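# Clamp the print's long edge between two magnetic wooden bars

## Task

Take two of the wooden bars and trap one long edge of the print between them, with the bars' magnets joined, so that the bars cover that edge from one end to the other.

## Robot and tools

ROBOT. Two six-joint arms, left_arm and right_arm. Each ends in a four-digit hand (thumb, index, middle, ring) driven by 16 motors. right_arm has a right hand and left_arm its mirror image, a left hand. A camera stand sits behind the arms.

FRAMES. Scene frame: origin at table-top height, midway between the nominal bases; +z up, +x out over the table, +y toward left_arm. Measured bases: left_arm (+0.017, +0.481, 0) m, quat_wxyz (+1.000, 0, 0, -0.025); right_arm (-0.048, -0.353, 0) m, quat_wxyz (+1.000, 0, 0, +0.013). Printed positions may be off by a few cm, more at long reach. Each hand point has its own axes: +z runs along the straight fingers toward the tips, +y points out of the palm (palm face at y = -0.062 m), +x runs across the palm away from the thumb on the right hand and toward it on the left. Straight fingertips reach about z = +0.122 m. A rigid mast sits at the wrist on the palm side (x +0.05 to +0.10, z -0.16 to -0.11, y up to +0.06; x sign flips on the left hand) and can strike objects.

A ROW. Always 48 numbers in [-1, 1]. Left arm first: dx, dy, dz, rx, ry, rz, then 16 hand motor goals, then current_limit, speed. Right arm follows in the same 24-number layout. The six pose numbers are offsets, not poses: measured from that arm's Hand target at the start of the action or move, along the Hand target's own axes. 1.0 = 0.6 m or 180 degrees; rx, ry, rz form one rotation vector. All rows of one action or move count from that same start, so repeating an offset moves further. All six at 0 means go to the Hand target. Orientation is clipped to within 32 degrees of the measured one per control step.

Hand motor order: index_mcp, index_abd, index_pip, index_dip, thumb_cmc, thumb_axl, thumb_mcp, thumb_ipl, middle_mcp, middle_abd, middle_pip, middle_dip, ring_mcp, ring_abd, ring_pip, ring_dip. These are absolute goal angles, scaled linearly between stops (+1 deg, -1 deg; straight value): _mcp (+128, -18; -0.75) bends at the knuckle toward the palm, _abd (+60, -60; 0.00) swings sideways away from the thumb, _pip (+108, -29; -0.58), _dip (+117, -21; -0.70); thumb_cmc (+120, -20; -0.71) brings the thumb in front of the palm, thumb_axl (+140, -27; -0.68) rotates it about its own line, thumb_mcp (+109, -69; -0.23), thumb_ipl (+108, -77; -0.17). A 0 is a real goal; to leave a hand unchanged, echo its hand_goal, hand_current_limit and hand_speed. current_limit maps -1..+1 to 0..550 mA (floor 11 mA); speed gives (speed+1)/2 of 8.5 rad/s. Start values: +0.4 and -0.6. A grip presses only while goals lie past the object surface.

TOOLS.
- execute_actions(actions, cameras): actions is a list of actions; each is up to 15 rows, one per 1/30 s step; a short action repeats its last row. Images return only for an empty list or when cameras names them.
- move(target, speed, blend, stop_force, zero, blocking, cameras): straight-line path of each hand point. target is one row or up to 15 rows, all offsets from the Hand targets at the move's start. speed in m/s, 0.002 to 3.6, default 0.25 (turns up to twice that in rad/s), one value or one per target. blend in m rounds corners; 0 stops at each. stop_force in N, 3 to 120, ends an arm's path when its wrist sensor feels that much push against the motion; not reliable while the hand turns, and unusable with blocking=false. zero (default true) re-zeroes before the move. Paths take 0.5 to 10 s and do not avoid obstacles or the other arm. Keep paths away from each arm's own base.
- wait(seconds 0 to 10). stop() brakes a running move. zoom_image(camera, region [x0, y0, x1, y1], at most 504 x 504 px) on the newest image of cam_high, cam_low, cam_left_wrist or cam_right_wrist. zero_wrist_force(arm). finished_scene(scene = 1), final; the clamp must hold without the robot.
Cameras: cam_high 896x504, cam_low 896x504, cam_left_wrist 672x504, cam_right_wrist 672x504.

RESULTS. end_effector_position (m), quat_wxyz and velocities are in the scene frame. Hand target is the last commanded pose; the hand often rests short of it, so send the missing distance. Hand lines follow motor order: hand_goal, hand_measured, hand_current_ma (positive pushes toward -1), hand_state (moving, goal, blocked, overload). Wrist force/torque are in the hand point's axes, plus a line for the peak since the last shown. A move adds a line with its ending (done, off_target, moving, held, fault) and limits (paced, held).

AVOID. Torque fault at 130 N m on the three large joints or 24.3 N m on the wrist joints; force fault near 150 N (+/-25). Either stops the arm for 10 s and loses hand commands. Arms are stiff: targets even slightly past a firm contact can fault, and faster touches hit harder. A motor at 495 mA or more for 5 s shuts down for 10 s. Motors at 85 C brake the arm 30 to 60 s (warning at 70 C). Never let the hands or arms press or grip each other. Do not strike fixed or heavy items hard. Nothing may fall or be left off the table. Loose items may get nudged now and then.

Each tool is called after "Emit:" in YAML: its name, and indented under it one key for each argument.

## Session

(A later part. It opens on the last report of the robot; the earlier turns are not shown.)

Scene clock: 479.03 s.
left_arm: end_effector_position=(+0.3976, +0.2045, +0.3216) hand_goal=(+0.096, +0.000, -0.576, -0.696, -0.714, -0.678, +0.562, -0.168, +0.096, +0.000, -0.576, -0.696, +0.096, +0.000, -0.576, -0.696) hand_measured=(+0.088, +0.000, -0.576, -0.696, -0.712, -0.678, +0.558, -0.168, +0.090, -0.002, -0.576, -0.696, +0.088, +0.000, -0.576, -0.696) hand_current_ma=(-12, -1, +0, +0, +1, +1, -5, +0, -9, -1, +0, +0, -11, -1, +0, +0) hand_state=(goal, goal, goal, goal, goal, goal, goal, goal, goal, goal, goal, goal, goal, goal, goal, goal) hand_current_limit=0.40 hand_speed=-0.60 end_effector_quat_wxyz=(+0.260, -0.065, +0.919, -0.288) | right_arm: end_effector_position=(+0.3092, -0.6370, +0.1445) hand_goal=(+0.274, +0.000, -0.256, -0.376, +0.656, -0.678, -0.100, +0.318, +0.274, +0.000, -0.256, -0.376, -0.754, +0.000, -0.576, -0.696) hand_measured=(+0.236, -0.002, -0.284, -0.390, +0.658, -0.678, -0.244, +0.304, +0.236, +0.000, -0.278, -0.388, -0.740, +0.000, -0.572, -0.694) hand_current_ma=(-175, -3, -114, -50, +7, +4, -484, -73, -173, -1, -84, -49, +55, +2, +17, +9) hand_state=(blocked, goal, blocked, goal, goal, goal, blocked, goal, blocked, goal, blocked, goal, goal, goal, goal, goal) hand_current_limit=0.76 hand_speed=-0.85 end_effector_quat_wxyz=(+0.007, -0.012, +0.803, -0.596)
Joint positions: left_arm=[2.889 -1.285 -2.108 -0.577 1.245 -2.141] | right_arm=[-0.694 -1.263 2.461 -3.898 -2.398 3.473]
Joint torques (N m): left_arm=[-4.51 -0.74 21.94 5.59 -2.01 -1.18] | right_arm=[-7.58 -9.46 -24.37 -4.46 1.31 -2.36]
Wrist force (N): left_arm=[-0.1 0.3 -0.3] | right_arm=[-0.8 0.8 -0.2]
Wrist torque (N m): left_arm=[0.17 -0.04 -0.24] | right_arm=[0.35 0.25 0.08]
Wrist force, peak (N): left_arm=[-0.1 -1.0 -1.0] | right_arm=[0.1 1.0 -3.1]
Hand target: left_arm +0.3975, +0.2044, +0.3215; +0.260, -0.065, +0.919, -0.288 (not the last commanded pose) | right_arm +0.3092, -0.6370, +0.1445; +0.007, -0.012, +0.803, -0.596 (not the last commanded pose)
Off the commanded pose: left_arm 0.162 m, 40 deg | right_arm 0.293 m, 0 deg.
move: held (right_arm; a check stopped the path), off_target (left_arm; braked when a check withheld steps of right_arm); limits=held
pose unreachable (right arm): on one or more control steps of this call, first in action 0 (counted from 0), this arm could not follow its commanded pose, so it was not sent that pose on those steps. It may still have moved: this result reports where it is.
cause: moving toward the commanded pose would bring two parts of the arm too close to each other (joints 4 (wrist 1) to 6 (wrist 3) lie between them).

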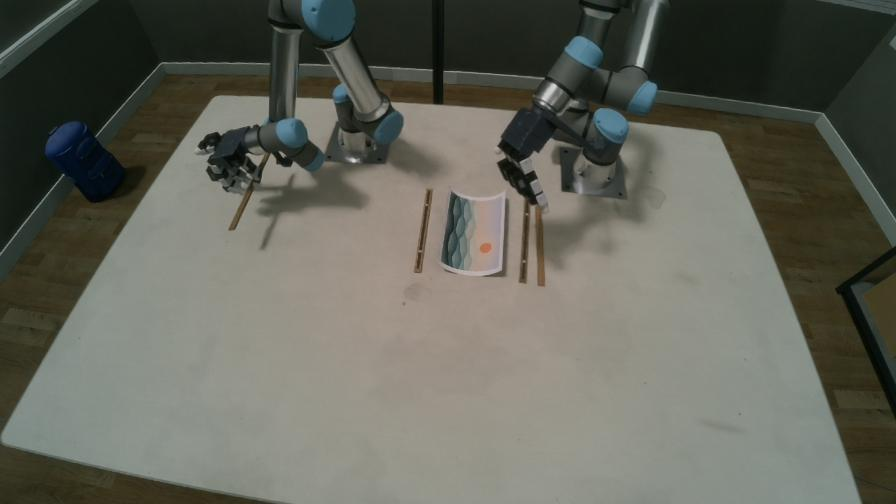

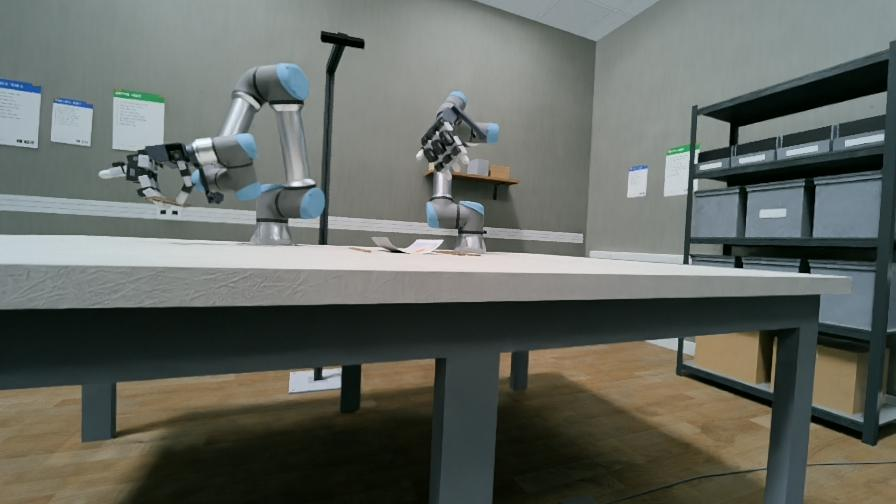

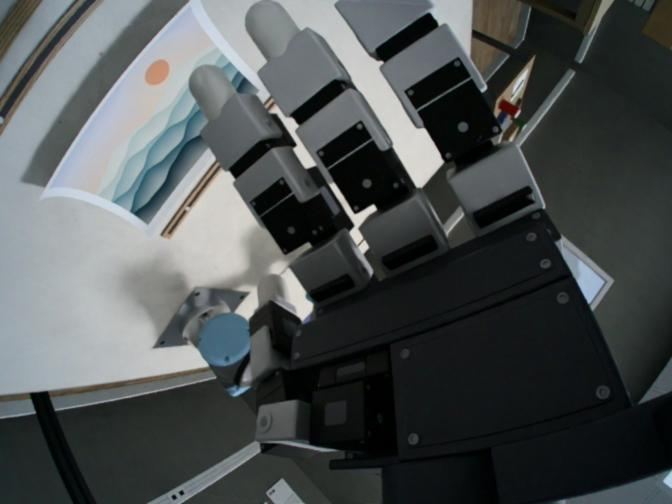

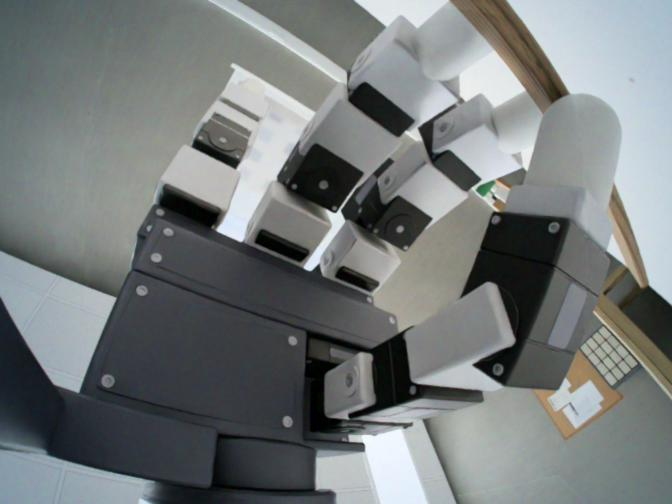

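Emit:
execute_actions:
  actions: []
  cameras: ["all"]

Scene clock: 482.23 s.
left_arm: end_effector_position=(+0.3975, +0.2044, +0.3215) hand_goal=(+0.096, +0.000, -0.576, -0.696, -0.714, -0.678, +0.562, -0.168, +0.096, +0.000, -0.576, -0.696, +0.096, +0.000, -0.576, -0.696) hand_measured=(+0.088, +0.000, -0.576, -0.696, -0.712, -0.678, +0.558, -0.168, +0.090, -0.002, -0.576, -0.696, +0.088, +0.000, -0.576, -0.696) hand_current_ma=(-12, -1, +0, +0, +1, +1, -5, +0, -9, -1, +0, +0, -11, -1, +0, +0) hand_state=(goal, goal, goal, goal, goal, goal, goal, goal, goal, goal, goal, goal, goal, goal, goal, goal) hand_current_limit=0.40 hand_speed=-0.60 end_effector_quat_wxyz=(+0.260, -0.065, +0.919, -0.288) | right_arm: end_effector_position=(+0.3092, -0.6370, +0.1445) hand_goal=(+0.274, +0.000, -0.256, -0.376, +0.656, -0.678, -0.100, +0.318, +0.274, +0.000, -0.256, -0.376, -0.754, +0.000, -0.576, -0.696) hand_measured=(+0.236, -0.002, -0.284, -0.390, +0.658, -0.678, -0.244, +0.304, +0.236, +0.000, -0.278, -0.388, -0.740, +0.000, -0.572, -0.694) hand_current_ma=(-175, -3, -114, -50, +7, +4, -484, -73, -173, -1, -84, -49, +55, +2, +17, +9) hand_state=(blocked, goal, blocked, goal, goal, goal, blocked, goal, blocked, goal, blocked, goal, goal, goal, goal, goal) hand_current_limit=0.76 hand_speed=-0.85 end_effector_quat_wxyz=(+0.007, -0.012, +0.803, -0.596)
Joint positions: left_arm=[2.889 -1.286 -2.108 -0.577 1.245 -2.141] | right_arm=[-0.694 -1.263 2.461 -3.898 -2.398 3.473]
Joint velocities: within noise
Joint torques (N m): left_arm=[-10.65 -1.66 16.39 5.43 -2.04 1.37] | right_arm=[-6.96 -9.48 -23.65 -4.28 1.32 -2.3]
Motor temperatures (°C): left_arm=[29 28 28 35 41 33] | right_arm=[29 24 38 33 33 33]
Wrist force (N): left_arm=[-0.2 0.0 -0.1] | right_arm=[-0.7 0.8 0.0]
Wrist torque (N m): left_arm=[0.11 -0.02 -0.23] | right_arm=[0.34 0.23 0.09]
Wrist force, peak (N): left_arm=[-0.5 0.3 -0.5] | right_arm=[-1.0 1.0 -0.2]
Hand target: left_arm +0.3975, +0.2044, +0.3215; +0.260, -0.065, +0.919, -0.288 (not the last commanded pose) | right_arm +0.3092, -0.6370, +0.1445; +0.007, -0.012, +0.803, -0.596 (not the last commanded pose)
Off the commanded pose: left_arm 0.162 m, 40 deg | right_arm 0.293 m, 0 deg.

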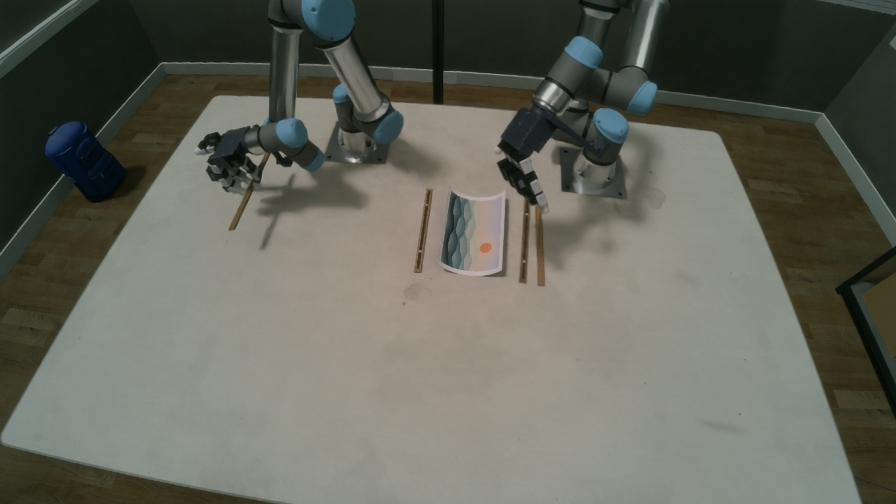

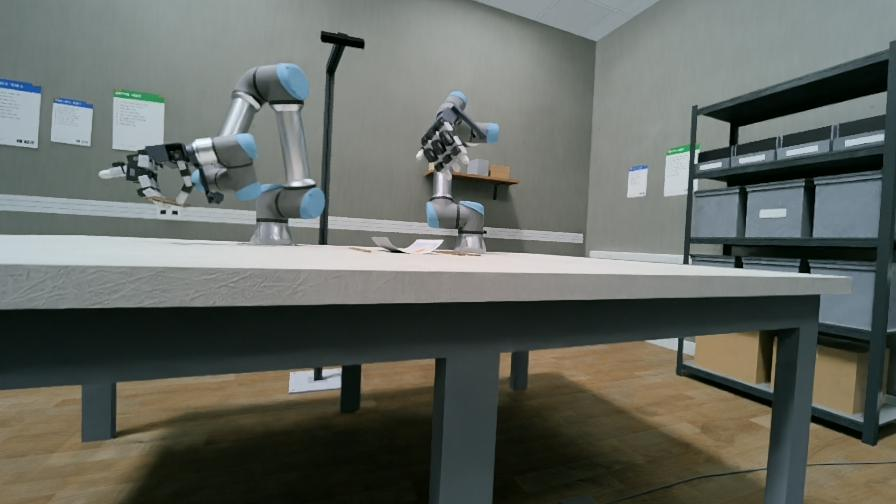

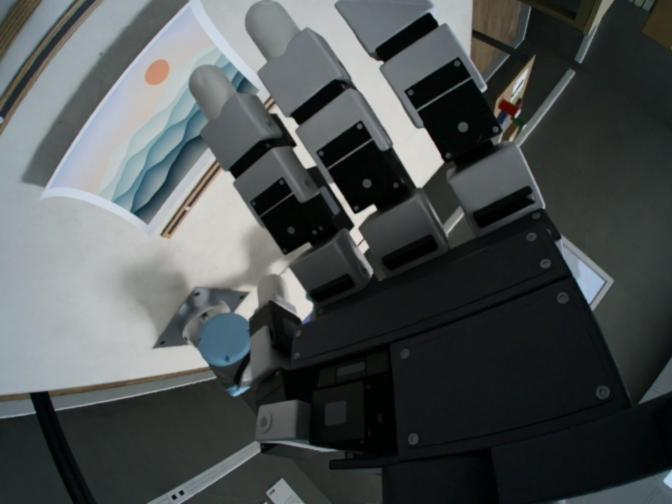

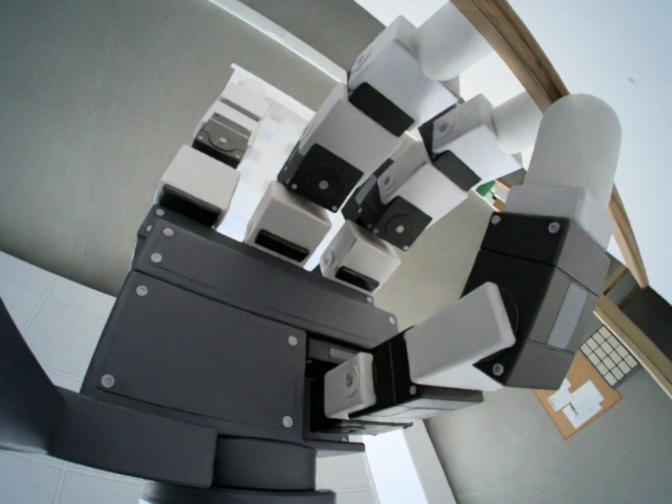

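Emit:
zoom_image:
  camera: "cam_high"
  region: [390, 170, 570, 300]

Emit:
zoom_image:
  camera: "cam_left_wrist"
  region: [0, 0, 300, 250]

Emit:
zoom_image:
  camera: "cam_low"
  region: [330, 210, 500, 270]

Scaled by 2.800.

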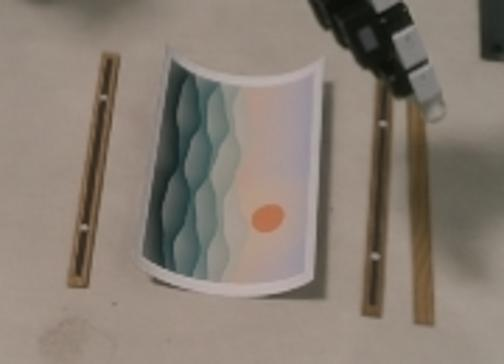

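Scaled by 1.680 from the camera's 672x504 image, which has a finer 960x720 frame.

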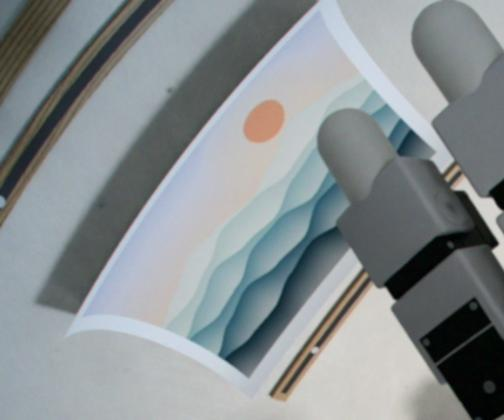

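Scaled by 2.965.

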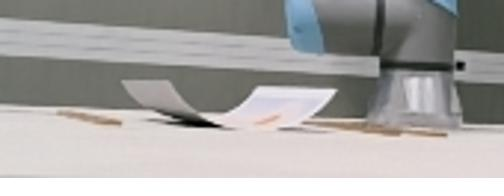

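Emit:
move:
  target:
    - [0.209,-0.081,0.162,0.0685,0.0839,-0.024,-0.2055,0,-0.576,-0.696,-0.714,-0.678,-0.226,-0.168,-0.2055,0,-0.576,-0.696,-0.2055,0,-0.576,-0.696,0.4,-0.6,-0.0475,-0.1683,0.0375,0.0018,-0.4787,-0.1449,0.274,0,-0.2555,-0.3768,0.657,-0.678,-0.1,0.319,0.274,0,-0.2555,-0.3768,-0.754,0,-0.576,-0.696,0.76,-0.85]
    - [0.4175,-0.1627,0.3240,0.1369,0.1677,-0.0479,-0.2055,0,-0.576,-0.696,-0.714,-0.678,-0.226,-0.168,-0.2055,0,-0.576,-0.696,-0.2055,0,-0.576,-0.696,0.4,-0.6,-0.0475,-0.1683,0.0375,0.0035,-0.950,-0.2876,0.274,0,-0.2555,-0.3768,0.657,-0.678,-0.1,0.319,0.274,0,-0.2555,-0.3768,-0.754,0,-0.576,-0.696,0.76,-0.85]
  speed: 0.28
  blend: 0.02
  cameras: ["all"]

Scene clock: 510.67 s.
left_arm: end_effector_position=(+0.2802, -0.0399, +0.1301) hand_goal=(-0.206, +0.000, -0.576, -0.696, -0.714, -0.678, -0.226, -0.168, -0.206, +0.000, -0.576, -0.696, -0.206, +0.000, -0.576, -0.696) hand_measured=(-0.202, +0.000, -0.576, -0.696, -0.708, -0.678, -0.220, -0.168, -0.202, -0.002, -0.576, -0.696, -0.202, +0.000, -0.576, -0.696) hand_current_ma=(+5, -1, +0, +0, +7, +1, +11, +0, +4, -1, +0, +0, +5, -1, +0, +0) hand_state=(goal, goal, goal, goal, goal, goal, goal, goal, goal, goal, goal, goal, goal, goal, goal, goal) hand_current_limit=0.40 hand_speed=-0.60 end_effector_quat_wxyz=(+0.000, +0.001, +0.866, -0.500) | right_arm: end_effector_position=(+0.3394, -0.6870, +0.2345) hand_goal=(+0.274, +0.000, -0.256, -0.376, +0.656, -0.678, -0.100, +0.318, +0.274, +0.000, -0.256, -0.376, -0.754, +0.000, -0.576, -0.696) hand_measured=(+0.236, -0.002, -0.284, -0.390, +0.658, -0.678, -0.244, +0.304, +0.236, +0.000, -0.278, -0.388, -0.740, +0.000, -0.572, -0.694) hand_current_ma=(-175, -3, -114, -50, +7, +4, -484, -73, -173, -1, -84, -49, +55, +2, +17, +9) hand_state=(blocked, goal, blocked, goal, goal, goal, blocked, goal, blocked, goal, blocked, goal, goal, goal, goal, goal) hand_current_limit=0.76 hand_speed=-0.85 end_effector_quat_wxyz=(-0.596, +0.803, +0.002, +0.001)
Joint positions: left_arm=[2.579 -1.907 -2.17 0.148 0.782 -2.522] | right_arm=[-1.139 -0.988 1.091 -0.429 -1.136 0.137]
Joint torques (N m): left_arm=[13.9 36.68 8.22 0.54 0.5 1.6] | right_arm=[-1.09 -58.26 -11.61 -1.18 -0.81 2.27]
Wrist force (N): left_arm=[-1.4 0.7 -1.0] | right_arm=[-1.0 0.8 -0.4]
Wrist torque (N m): left_arm=[0.20 0.01 -0.37] | right_arm=[0.39 0.28 0.04]
Wrist force, peak (N): left_arm=[-1.1 1.1 -1.3] | right_arm=[-1.0 1.3 -0.4]
Hand target: left_arm +0.2803, -0.0399, +0.1301; +0.000, +0.001, +0.866, -0.500 | right_arm +0.3393, -0.6870, +0.2346; -0.596, +0.803, +0.003, +0.001
Off the commanded pose: left_arm 0.000 m, 0 deg | right_arm 0.000 m, 0 deg.
move: done

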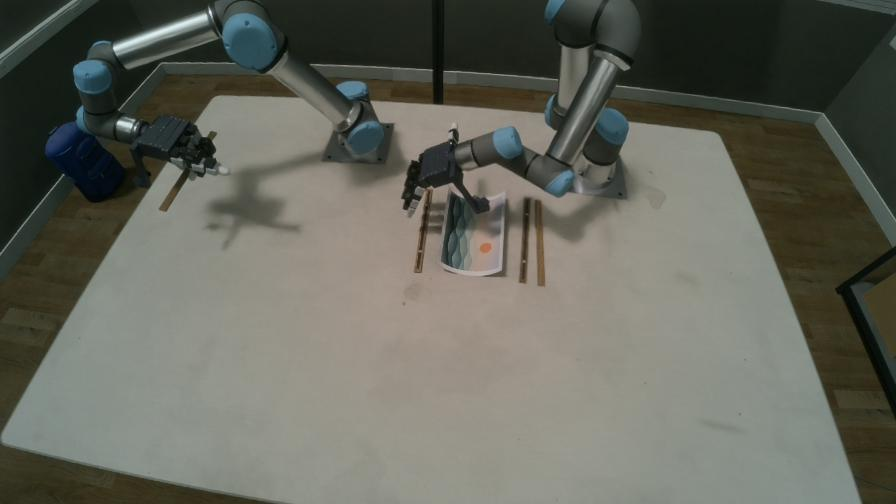

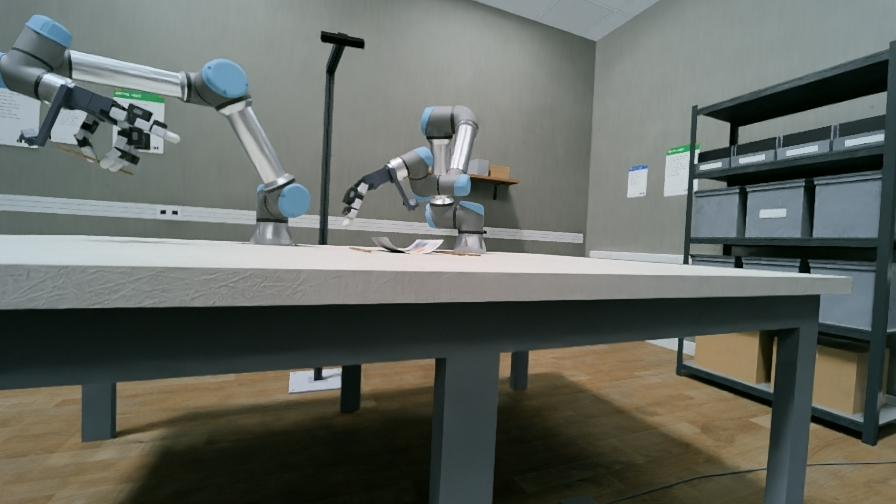

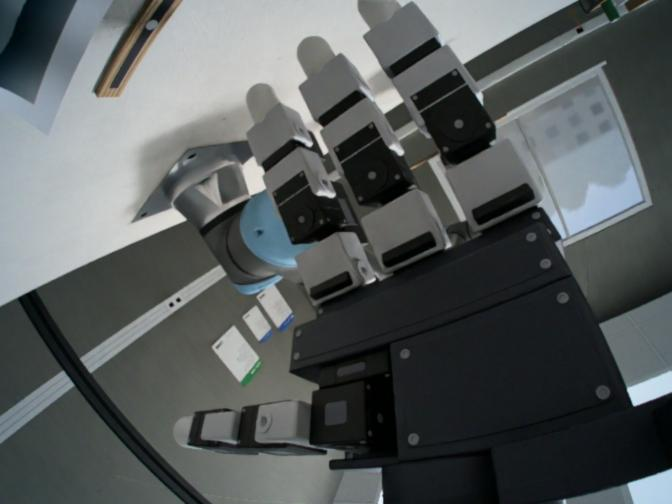

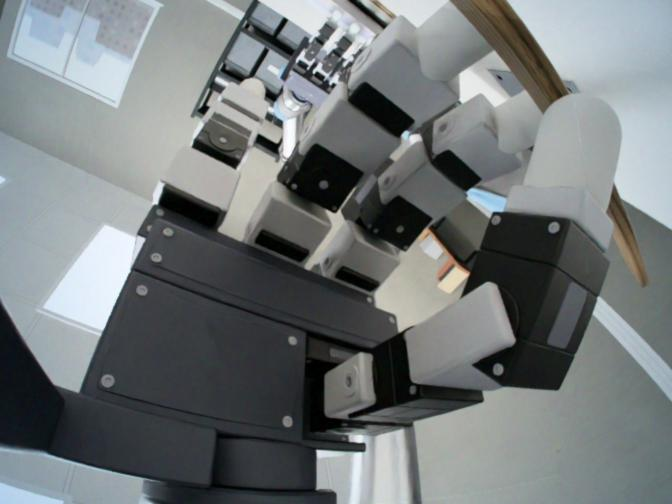

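Emit:
zoom_image:
  camera: "cam_high"
  region: [380, 170, 520, 290]

Emit:
zoom_image:
  camera: "cam_left_wrist"
  region: [0, 0, 450, 250]

Scaled by 3.600.

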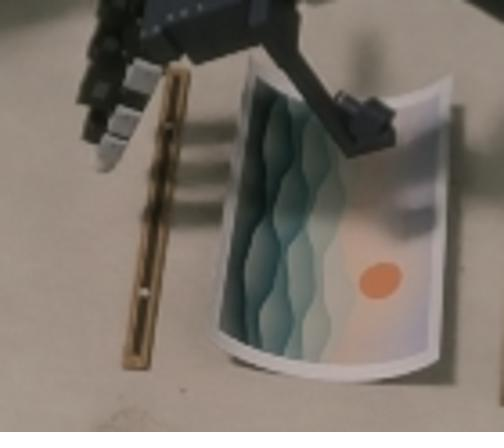

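Scaled by 1.120 from the camera's 672x504 image, which has a finer 960x720 frame.

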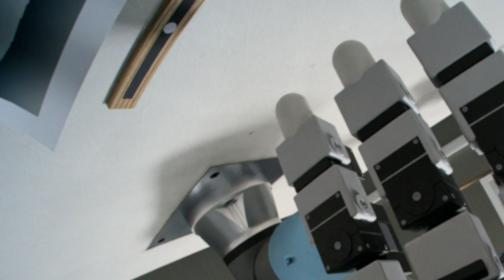

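Emit:
move:
  target: [0,0.0866,0.05,0,0,0,-0.2055,0,-0.576,-0.696,-0.714,-0.678,-0.226,-0.168,-0.2055,0,-0.576,-0.696,-0.2055,0,-0.576,-0.696,0.4,-0.6,-0.014,-0.1493,0.5765,0,0,0,0.274,0,-0.2555,-0.3768,0.657,-0.678,-0.1,0.319,0.274,0,-0.2555,-0.3768,-0.754,0,-0.576,-0.696,0.76,-0.85]
  speed: 0.22

Emit:
move:
  target: [0,0.0173,0.01,0,0,0,-0.2055,0,-0.576,-0.696,-0.714,-0.678,-0.226,-0.168,-0.2055,0,-0.576,-0.696,-0.2055,0,-0.576,-0.696,0.4,-0.6,0,0,0,0,0,0,0.274,0,-0.2555,-0.3768,0.657,-0.678,-0.1,0.319,0.274,0,-0.2555,-0.3768,-0.754,0,-0.576,-0.696,0.76,-0.85]
  speed: 0.01
  stop_force: 3
  cameras: ["all"]

Scene clock: 515.10 s.
left_arm: end_effector_position=(+0.2803, -0.0399, +0.0700) hand_goal=(-0.206, +0.000, -0.576, -0.696, -0.714, -0.678, -0.226, -0.168, -0.206, +0.000, -0.576, -0.696, -0.206, +0.000, -0.576, -0.696) hand_measured=(-0.202, +0.000, -0.576, -0.696, -0.708, -0.678, -0.220, -0.168, -0.202, -0.002, -0.576, -0.696, -0.202, +0.000, -0.576, -0.696) hand_current_ma=(+5, -1, +0, +0, +7, +1, +11, +0, +4, -1, +0, +0, +5, -1, +0, +0) hand_state=(goal, goal, goal, goal, goal, goal, goal, goal, goal, goal, goal, goal, goal, goal, goal, goal) hand_current_limit=0.40 hand_speed=-0.60 end_effector_quat_wxyz=(+0.000, +0.001, +0.866, -0.500) | right_arm: end_effector_position=(+0.3297, -0.3301, +0.2199) hand_goal=(+0.274, +0.000, -0.256, -0.376, +0.656, -0.678, -0.100, +0.318, +0.274, +0.000, -0.256, -0.376, -0.754, +0.000, -0.576, -0.696) hand_measured=(+0.236, -0.002, -0.284, -0.390, +0.658, -0.678, -0.244, +0.304, +0.236, +0.000, -0.278, -0.388, -0.740, +0.000, -0.572, -0.694) hand_current_ma=(-175, -3, -115, -50, +7, +4, -484, -73, -173, -1, -84, -49, +55, +2, +17, +9) hand_state=(blocked, goal, blocked, goal, goal, goal, blocked, goal, blocked, goal, blocked, goal, goal, goal, goal, goal) hand_current_limit=0.76 hand_speed=-0.85 end_effector_quat_wxyz=(-0.596, +0.803, +0.003, +0.001)
Joint positions: left_arm=[2.579 -2.054 -2.194 0.319 0.782 -2.522] | right_arm=[-0.745 -1.565 1.9 -0.766 -0.768 0.315]
Joint torques (N m): left_arm=[0.02 41.75 12.9 0.16 0.41 -1.83] | right_arm=[6.5 -15.51 -26.43 2.45 0.92 -1.86]
Wrist force (N): left_arm=[-1.3 0.9 -0.9] | right_arm=[-0.9 0.7 -0.3]
Wrist torque (N m): left_arm=[0.23 -0.02 -0.41] | right_arm=[0.35 0.24 0.12]
Wrist force, peak (N): left_arm=[-1.6 0.8 -1.1] | right_arm=[-1.0 1.3 -2.3]
Hand target: left_arm +0.2803, -0.0399, +0.0701; +0.000, +0.001, +0.866, -0.500 | right_arm +0.3297, -0.3300, +0.2199; -0.596, +0.803, +0.003, +0.001
Off the commanded pose: left_arm 0.000 m, 0 deg | right_arm 0.000 m, 0 deg.
move: done

Scene clock: 517.33 s.
left_arm: end_effector_position=(+0.2803, -0.0399, +0.0581) hand_goal=(-0.206, +0.000, -0.576, -0.696, -0.714, -0.678, -0.226, -0.168, -0.206, +0.000, -0.576, -0.696, -0.206, +0.000, -0.576, -0.696) hand_measured=(-0.202, +0.000, -0.576, -0.696, -0.708, -0.678, -0.220, -0.168, -0.202, -0.002, -0.576, -0.696, -0.202, +0.000, -0.576, -0.696) hand_current_ma=(+5, -1, +0, +0, +7, +1, +11, +0, +4, -1, +0, +0, +5, -1, +0, +0) hand_state=(goal, goal, goal, goal, goal, goal, goal, goal, goal, goal, goal, goal, goal, goal, goal, goal) hand_current_limit=0.40 hand_speed=-0.60 end_effector_quat_wxyz=(+0.000, +0.001, +0.866, -0.500) | right_arm: end_effector_position=(+0.3297, -0.3300, +0.2199) hand_goal=(+0.274, +0.000, -0.256, -0.376, +0.656, -0.678, -0.100, +0.318, +0.274, +0.000, -0.256, -0.376, -0.754, +0.000, -0.576, -0.696) hand_measured=(+0.236, -0.002, -0.284, -0.390, +0.658, -0.678, -0.244, +0.304, +0.236, +0.000, -0.278, -0.388, -0.740, +0.000, -0.572, -0.694) hand_current_ma=(-175, -3, -115, -50, +7, +4, -484, -73, -173, -1, -84, -49, +55, +2, +17, +9) hand_state=(blocked, goal, blocked, goal, goal, goal, blocked, goal, blocked, goal, blocked, goal, goal, goal, goal, goal) hand_current_limit=0.76 hand_speed=-0.85 end_effector_quat_wxyz=(-0.596, +0.803, +0.003, +0.001)
Joint positions: left_arm=[2.579 -2.086 -2.196 0.352 0.782 -2.522] | right_arm=[-0.744 -1.565 1.9 -0.766 -0.768 0.315]
Joint torques (N m): left_arm=[-8.42 41.78 7.71 0.19 0.38 -1.86] | right_arm=[7.17 -6.73 -11.93 -0.82 2.46 2.43]
Wrist force (N): left_arm=[-1.3 1.0 -1.1] | right_arm=[-1.0 0.7 -0.2]
Wrist torque (N m): left_arm=[0.25 -0.02 -0.41] | right_arm=[0.33 0.26 0.11]
Wrist force, peak (N): left_arm=[-1.5 1.0 -1.0] | right_arm=[-1.2 0.8 -0.2]
Hand target: left_arm +0.2803, -0.0399, +0.0581; +0.000, +0.001, +0.866, -0.500 | right_arm +0.3297, -0.3300, +0.2199; -0.596, +0.803, +0.003, +0.001
Off the commanded pose: left_arm 0.000 m, 0 deg | right_arm 0.000 m, 0 deg.
move: done

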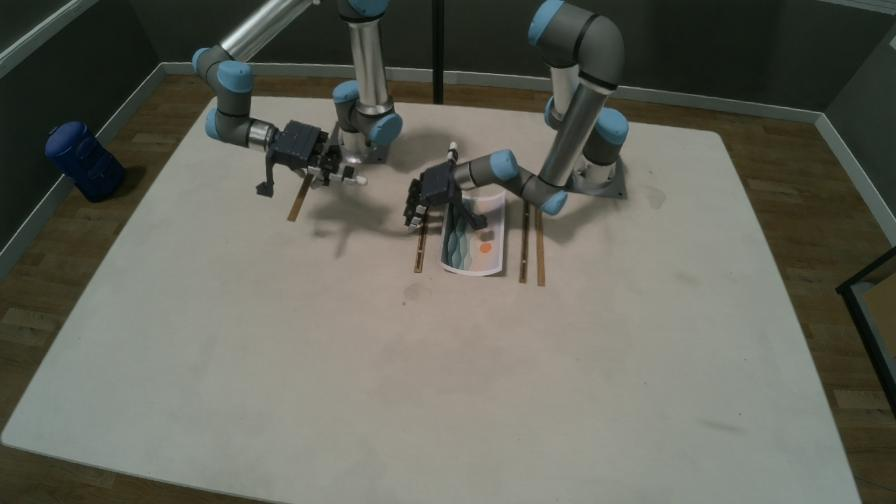

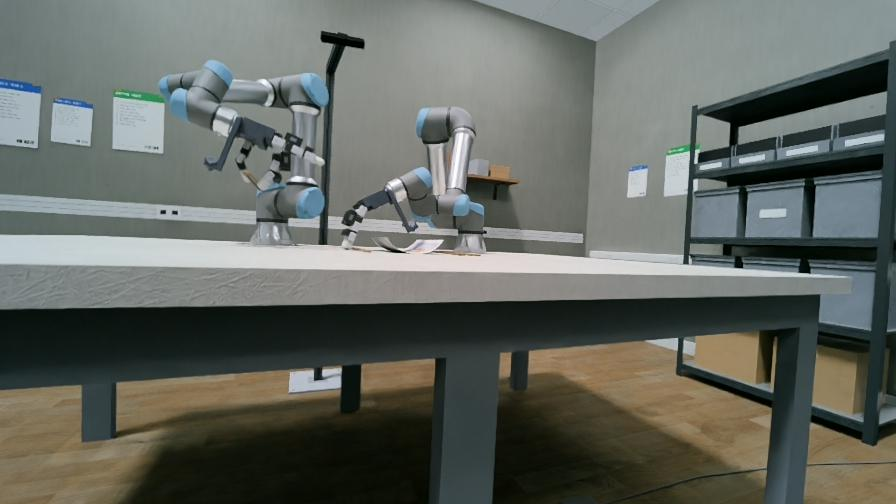

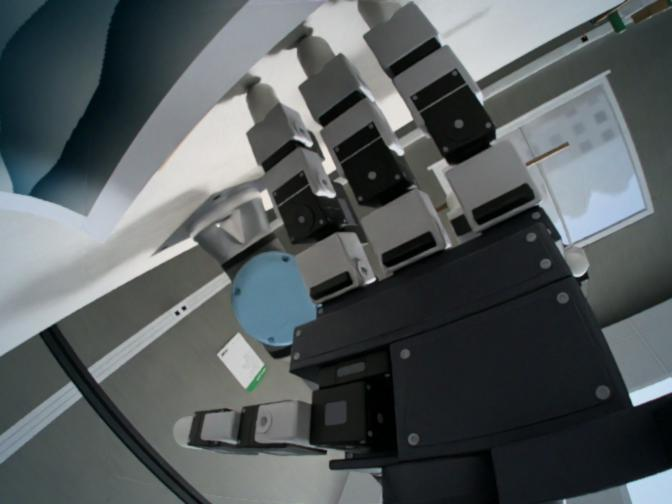

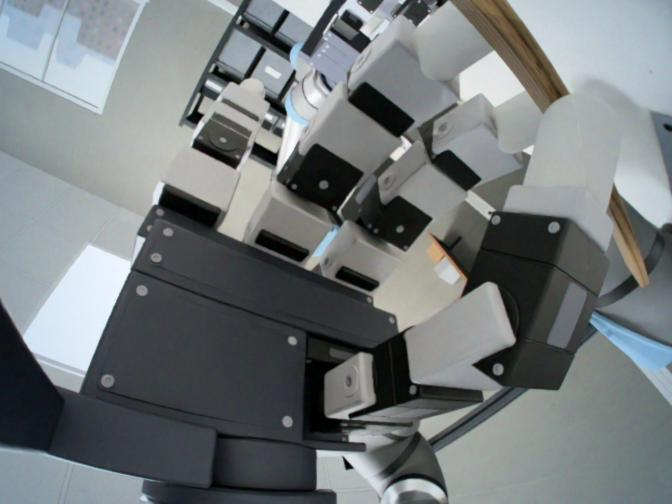

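Emit:
zoom_image:
  camera: "cam_low"
  region: [330, 190, 460, 265]

Emit:
zoom_image:
  camera: "cam_high"
  region: [395, 190, 475, 280]

Emit:
zoom_image:
  camera: "cam_left_wrist"
  region: [180, 0, 440, 200]

Scaled by 3.877.

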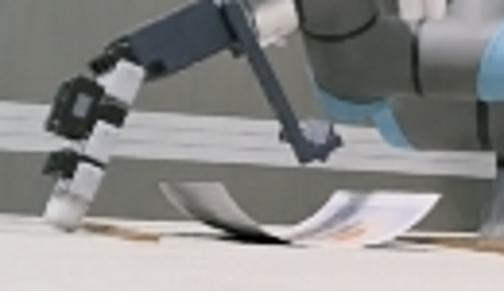

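Scaled by 5.600.

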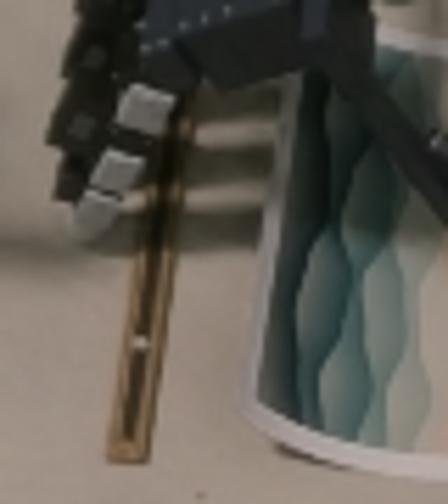

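Scaled by 1.938 from the camera's 672x504 image, which has a finer 960x720 frame.

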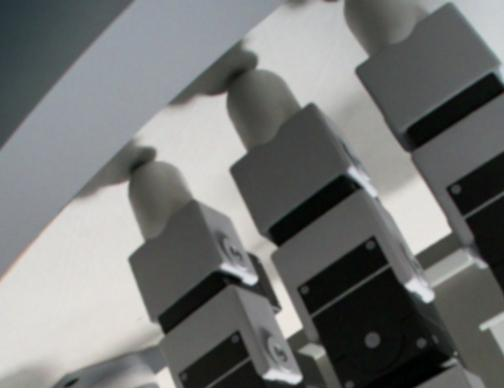

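Emit:
move:
  target: [0,0.0458,-0.0794,0,0,0,-0.2055,0,-0.576,-0.696,-0.714,-0.678,-0.226,-0.168,-0.2055,0,-0.576,-0.696,-0.2055,0,-0.576,-0.696,0.4,-0.6,0,0,0,0,0,0,0.274,0,-0.2555,-0.3768,0.657,-0.678,-0.1,0.319,0.274,0,-0.2555,-0.3768,-0.754,0,-0.576,-0.696,0.76,-0.85]
  speed: 0.04
  stop_force: 5
  cameras: ["cam_high","cam_left_wrist","cam_low"]

Emit:
zoom_image:
  camera: "cam_high"
  region: [395, 180, 525, 290]

Emit:
zoom_image:
  camera: "cam_low"
  region: [330, 190, 460, 265]

Scene clock: 526.87 s.
left_arm: end_effector_position=(+0.2804, +0.0151, +0.0581) hand_goal=(-0.206, +0.000, -0.576, -0.696, -0.714, -0.678, -0.226, -0.168, -0.206, +0.000, -0.576, -0.696, -0.206, +0.000, -0.576, -0.696) hand_measured=(-0.202, +0.000, -0.576, -0.696, -0.708, -0.678, -0.220, -0.168, -0.202, -0.002, -0.576, -0.696, -0.202, +0.000, -0.576, -0.696) hand_current_ma=(+5, -1, +0, +0, +7, +1, +11, +0, +4, -1, +0, +0, +5, -1, +0, +0) hand_state=(goal, goal, goal, goal, goal, goal, goal, goal, goal, goal, goal, goal, goal, goal, goal, goal) hand_current_limit=0.40 hand_speed=-0.60 end_effector_quat_wxyz=(+0.000, +0.001, +0.866, -0.500) | right_arm: end_effector_position=(+0.3297, -0.3300, +0.2199) hand_goal=(+0.274, +0.000, -0.256, -0.376, +0.656, -0.678, -0.100, +0.318, +0.274, +0.000, -0.256, -0.376, -0.754, +0.000, -0.576, -0.696) hand_measured=(+0.236, -0.002, -0.284, -0.390, +0.658, -0.678, -0.244, +0.304, +0.236, +0.000, -0.278, -0.388, -0.740, +0.000, -0.572, -0.694) hand_current_ma=(-175, -3, -115, -50, +7, +4, -484, -73, -173, -1, -84, -49, +55, +2, +17, +9) hand_state=(blocked, goal, blocked, goal, goal, goal, blocked, goal, blocked, goal, blocked, goal, goal, goal, goal, goal) hand_current_limit=0.76 hand_speed=-0.85 end_effector_quat_wxyz=(-0.596, +0.803, +0.003, +0.001)
Joint positions: left_arm=[2.69 -2.007 -2.33 0.32 0.708 -2.401] | right_arm=[-0.744 -1.565 1.9 -0.766 -0.768 0.315]
Joint torques (N m): left_arm=[-10.32 15.35 17.83 5.15 0.46 -1.19] | right_arm=[6.59 -6.92 -11 -1.71 2.3 2.19]
Wrist force (N): left_arm=[-1.1 0.8 -0.9] | right_arm=[-0.9 0.5 -0.2]
Wrist torque (N m): left_arm=[0.18 -0.04 -0.38] | right_arm=[0.31 0.25 0.11]
Wrist force, peak (N): left_arm=[-1.5 0.9 -1.1] | right_arm=[-1.2 0.8 -0.3]
Hand target: left_arm +0.2804, +0.0151, +0.0581; +0.000, +0.001, +0.866, -0.500 | right_arm +0.3297, -0.3300, +0.2199; -0.596, +0.803, +0.003, +0.001
Off the commanded pose: left_arm 0.000 m, 0 deg | right_arm 0.000 m, 0 deg.
move: done
Images, in order (width x height): cam_high 896x504, cam_low 896x504, cam_left_wrist 672x504.

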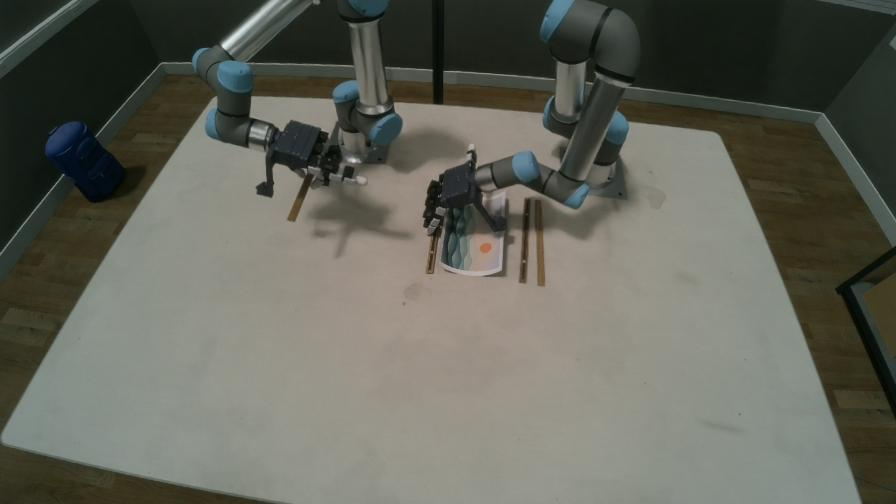

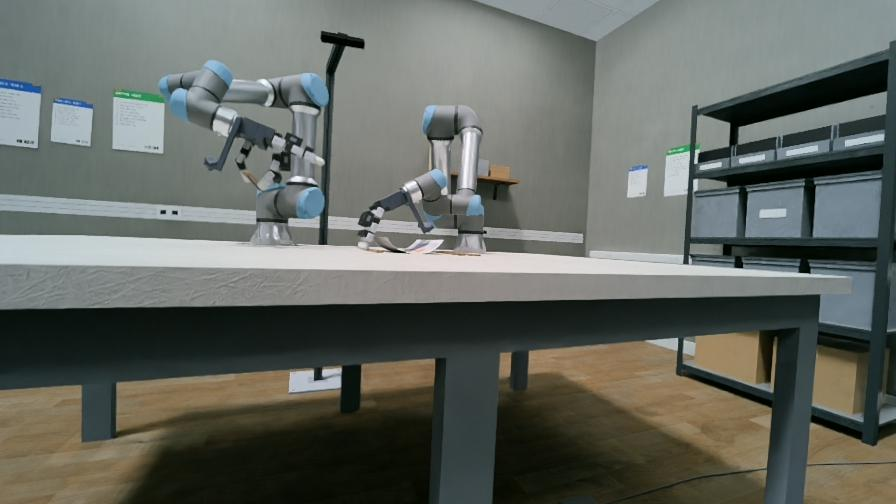

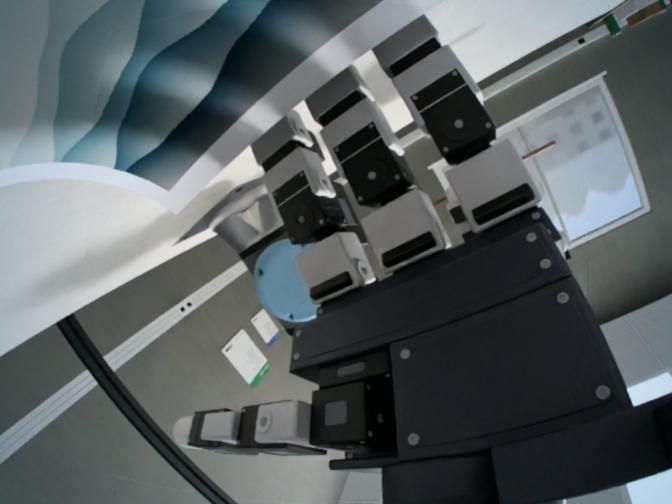

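Scaled by 3.877.

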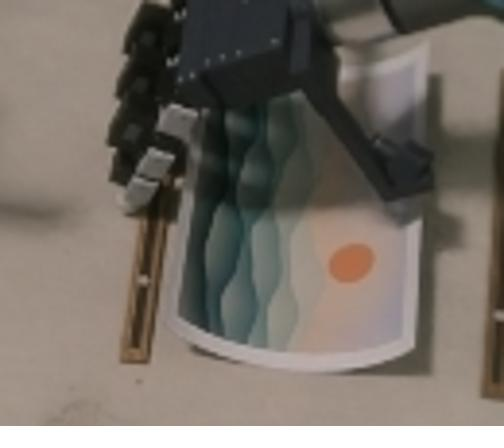

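Scaled by 3.877.

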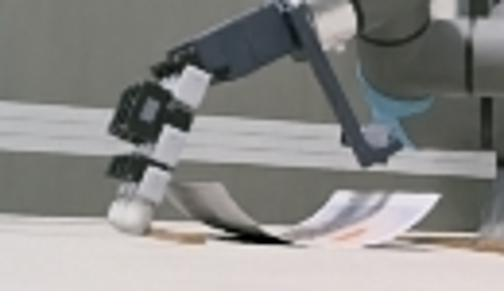

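Emit:
move:
  target: [0,0.0058,-0.0101,0,0,0,-0.2055,0,-0.576,-0.696,-0.714,-0.678,-0.226,-0.168,-0.2055,0,-0.576,-0.696,-0.2055,0,-0.576,-0.696,0.4,-0.6,0,0,0,0,0,0,0.274,0,-0.2555,-0.3768,0.657,-0.678,-0.1,0.319,0.274,0,-0.2555,-0.3768,-0.754,0,-0.576,-0.696,0.76,-0.85]
  speed: 0.03
  stop_force: 5
  cameras: ["cam_high","cam_left_wrist","cam_low"]

Emit:
zoom_image:
  camera: "cam_high"
  region: [415, 200, 485, 280]

Emit:
zoom_image:
  camera: "cam_low"
  region: [340, 215, 460, 265]

Scene clock: 529.80 s.
left_arm: end_effector_position=(+0.2804, +0.0221, +0.0581) hand_goal=(-0.206, +0.000, -0.576, -0.696, -0.714, -0.678, -0.226, -0.168, -0.206, +0.000, -0.576, -0.696, -0.206, +0.000, -0.576, -0.696) hand_measured=(-0.202, +0.000, -0.576, -0.696, -0.708, -0.678, -0.220, -0.168, -0.202, -0.002, -0.576, -0.696, -0.202, +0.000, -0.576, -0.696) hand_current_ma=(+5, -1, +0, +0, +7, +1, +11, +0, +4, -1, +0, +0, +5, -1, +0, +0) hand_state=(goal, goal, goal, goal, goal, goal, goal, goal, goal, goal, goal, goal, goal, goal, goal, goal) hand_current_limit=0.40 hand_speed=-0.60 end_effector_quat_wxyz=(+0.000, +0.001, +0.866, -0.500) | right_arm: end_effector_position=(+0.3297, -0.3300, +0.2199) hand_goal=(+0.274, +0.000, -0.256, -0.376, +0.656, -0.678, -0.100, +0.318, +0.274, +0.000, -0.256, -0.376, -0.754, +0.000, -0.576, -0.696) hand_measured=(+0.236, -0.002, -0.284, -0.390, +0.658, -0.678, -0.244, +0.304, +0.236, +0.000, -0.278, -0.388, -0.740, +0.000, -0.572, -0.694) hand_current_ma=(-175, -3, -115, -50, +7, +4, -484, -73, -173, -1, -84, -49, +55, +2, +17, +9) hand_state=(blocked, goal, blocked, goal, goal, goal, blocked, goal, blocked, goal, blocked, goal, goal, goal, goal, goal) hand_current_limit=0.76 hand_speed=-0.85 end_effector_quat_wxyz=(-0.596, +0.803, +0.003, +0.001)
Joint positions: left_arm=[2.705 -1.997 -2.347 0.311 0.698 -2.383] | right_arm=[-0.744 -1.565 1.9 -0.766 -0.768 0.315]
Joint torques (N m): left_arm=[-10.64 15.45 17.12 5.22 0.44 -1.88] | right_arm=[6.43 -6.72 -10.69 -1.84 2.49 2.19]
Wrist force (N): left_arm=[-1.2 0.9 -0.8] | right_arm=[-0.8 0.9 -0.3]
Wrist torque (N m): left_arm=[0.18 -0.03 -0.43] | right_arm=[0.37 0.24 0.13]
Wrist force, peak (N): left_arm=[-1.4 0.8 -1.0] | right_arm=[-1.4 0.5 -0.6]
Hand target: left_arm +0.2804, +0.0221, +0.0581; +0.000, +0.001, +0.866, -0.500 | right_arm +0.3297, -0.3300, +0.2199; -0.596, +0.803, +0.003, +0.001
Off the commanded pose: left_arm 0.000 m, 0 deg | right_arm 0.000 m, 0 deg.
move: done
Images, in order (width x height): cam_high 896x504, cam_low 896x504, cam_left_wrist 672x504.

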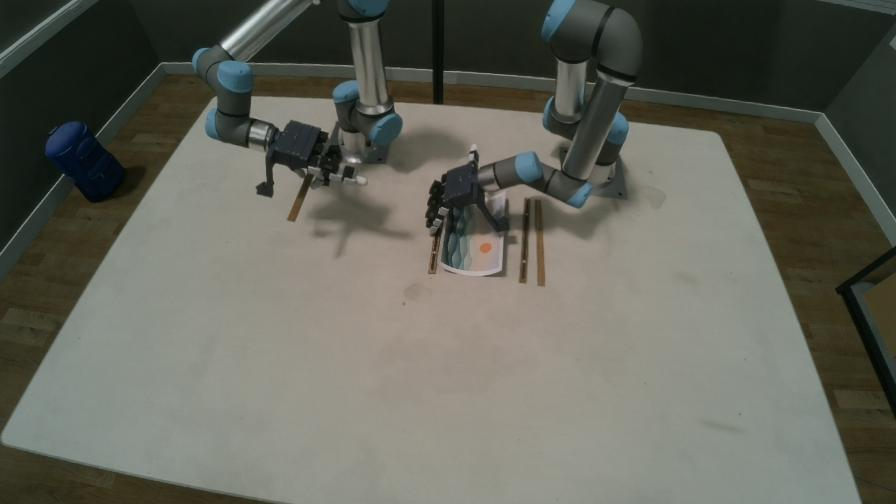

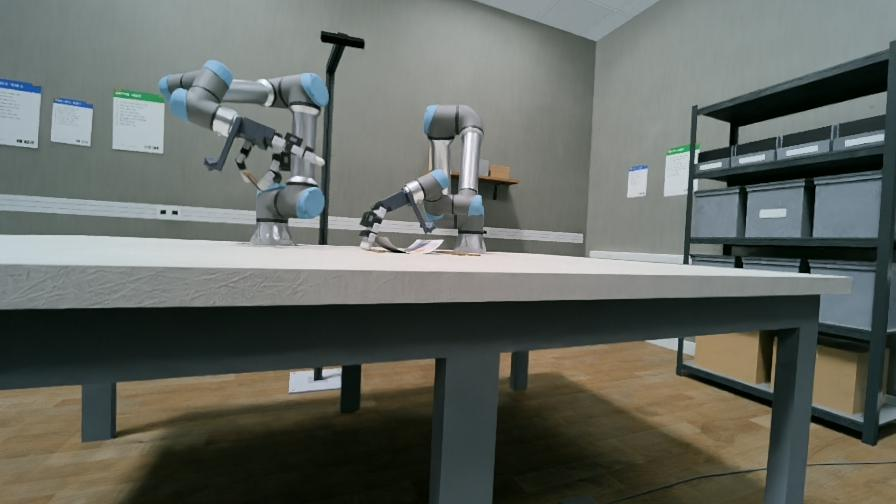

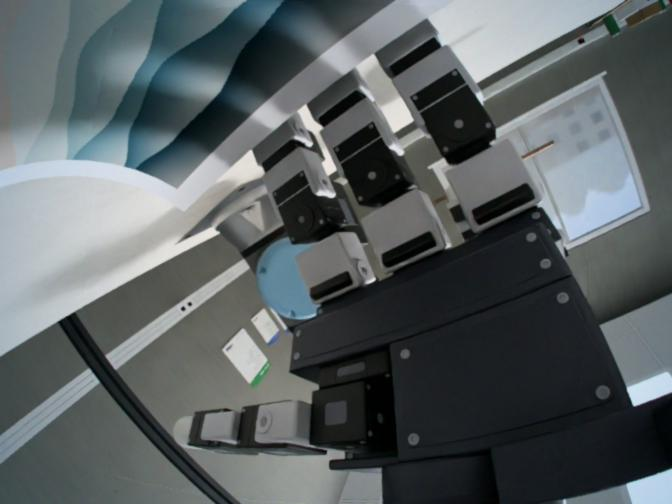

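Scaled by 6.300.

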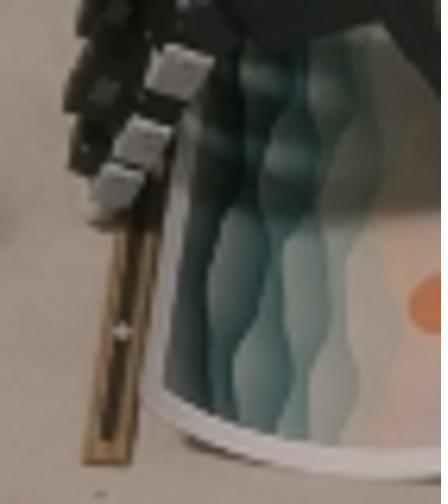

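Scaled by 4.200.

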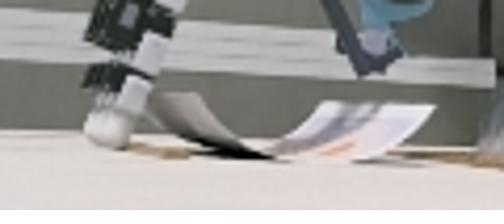

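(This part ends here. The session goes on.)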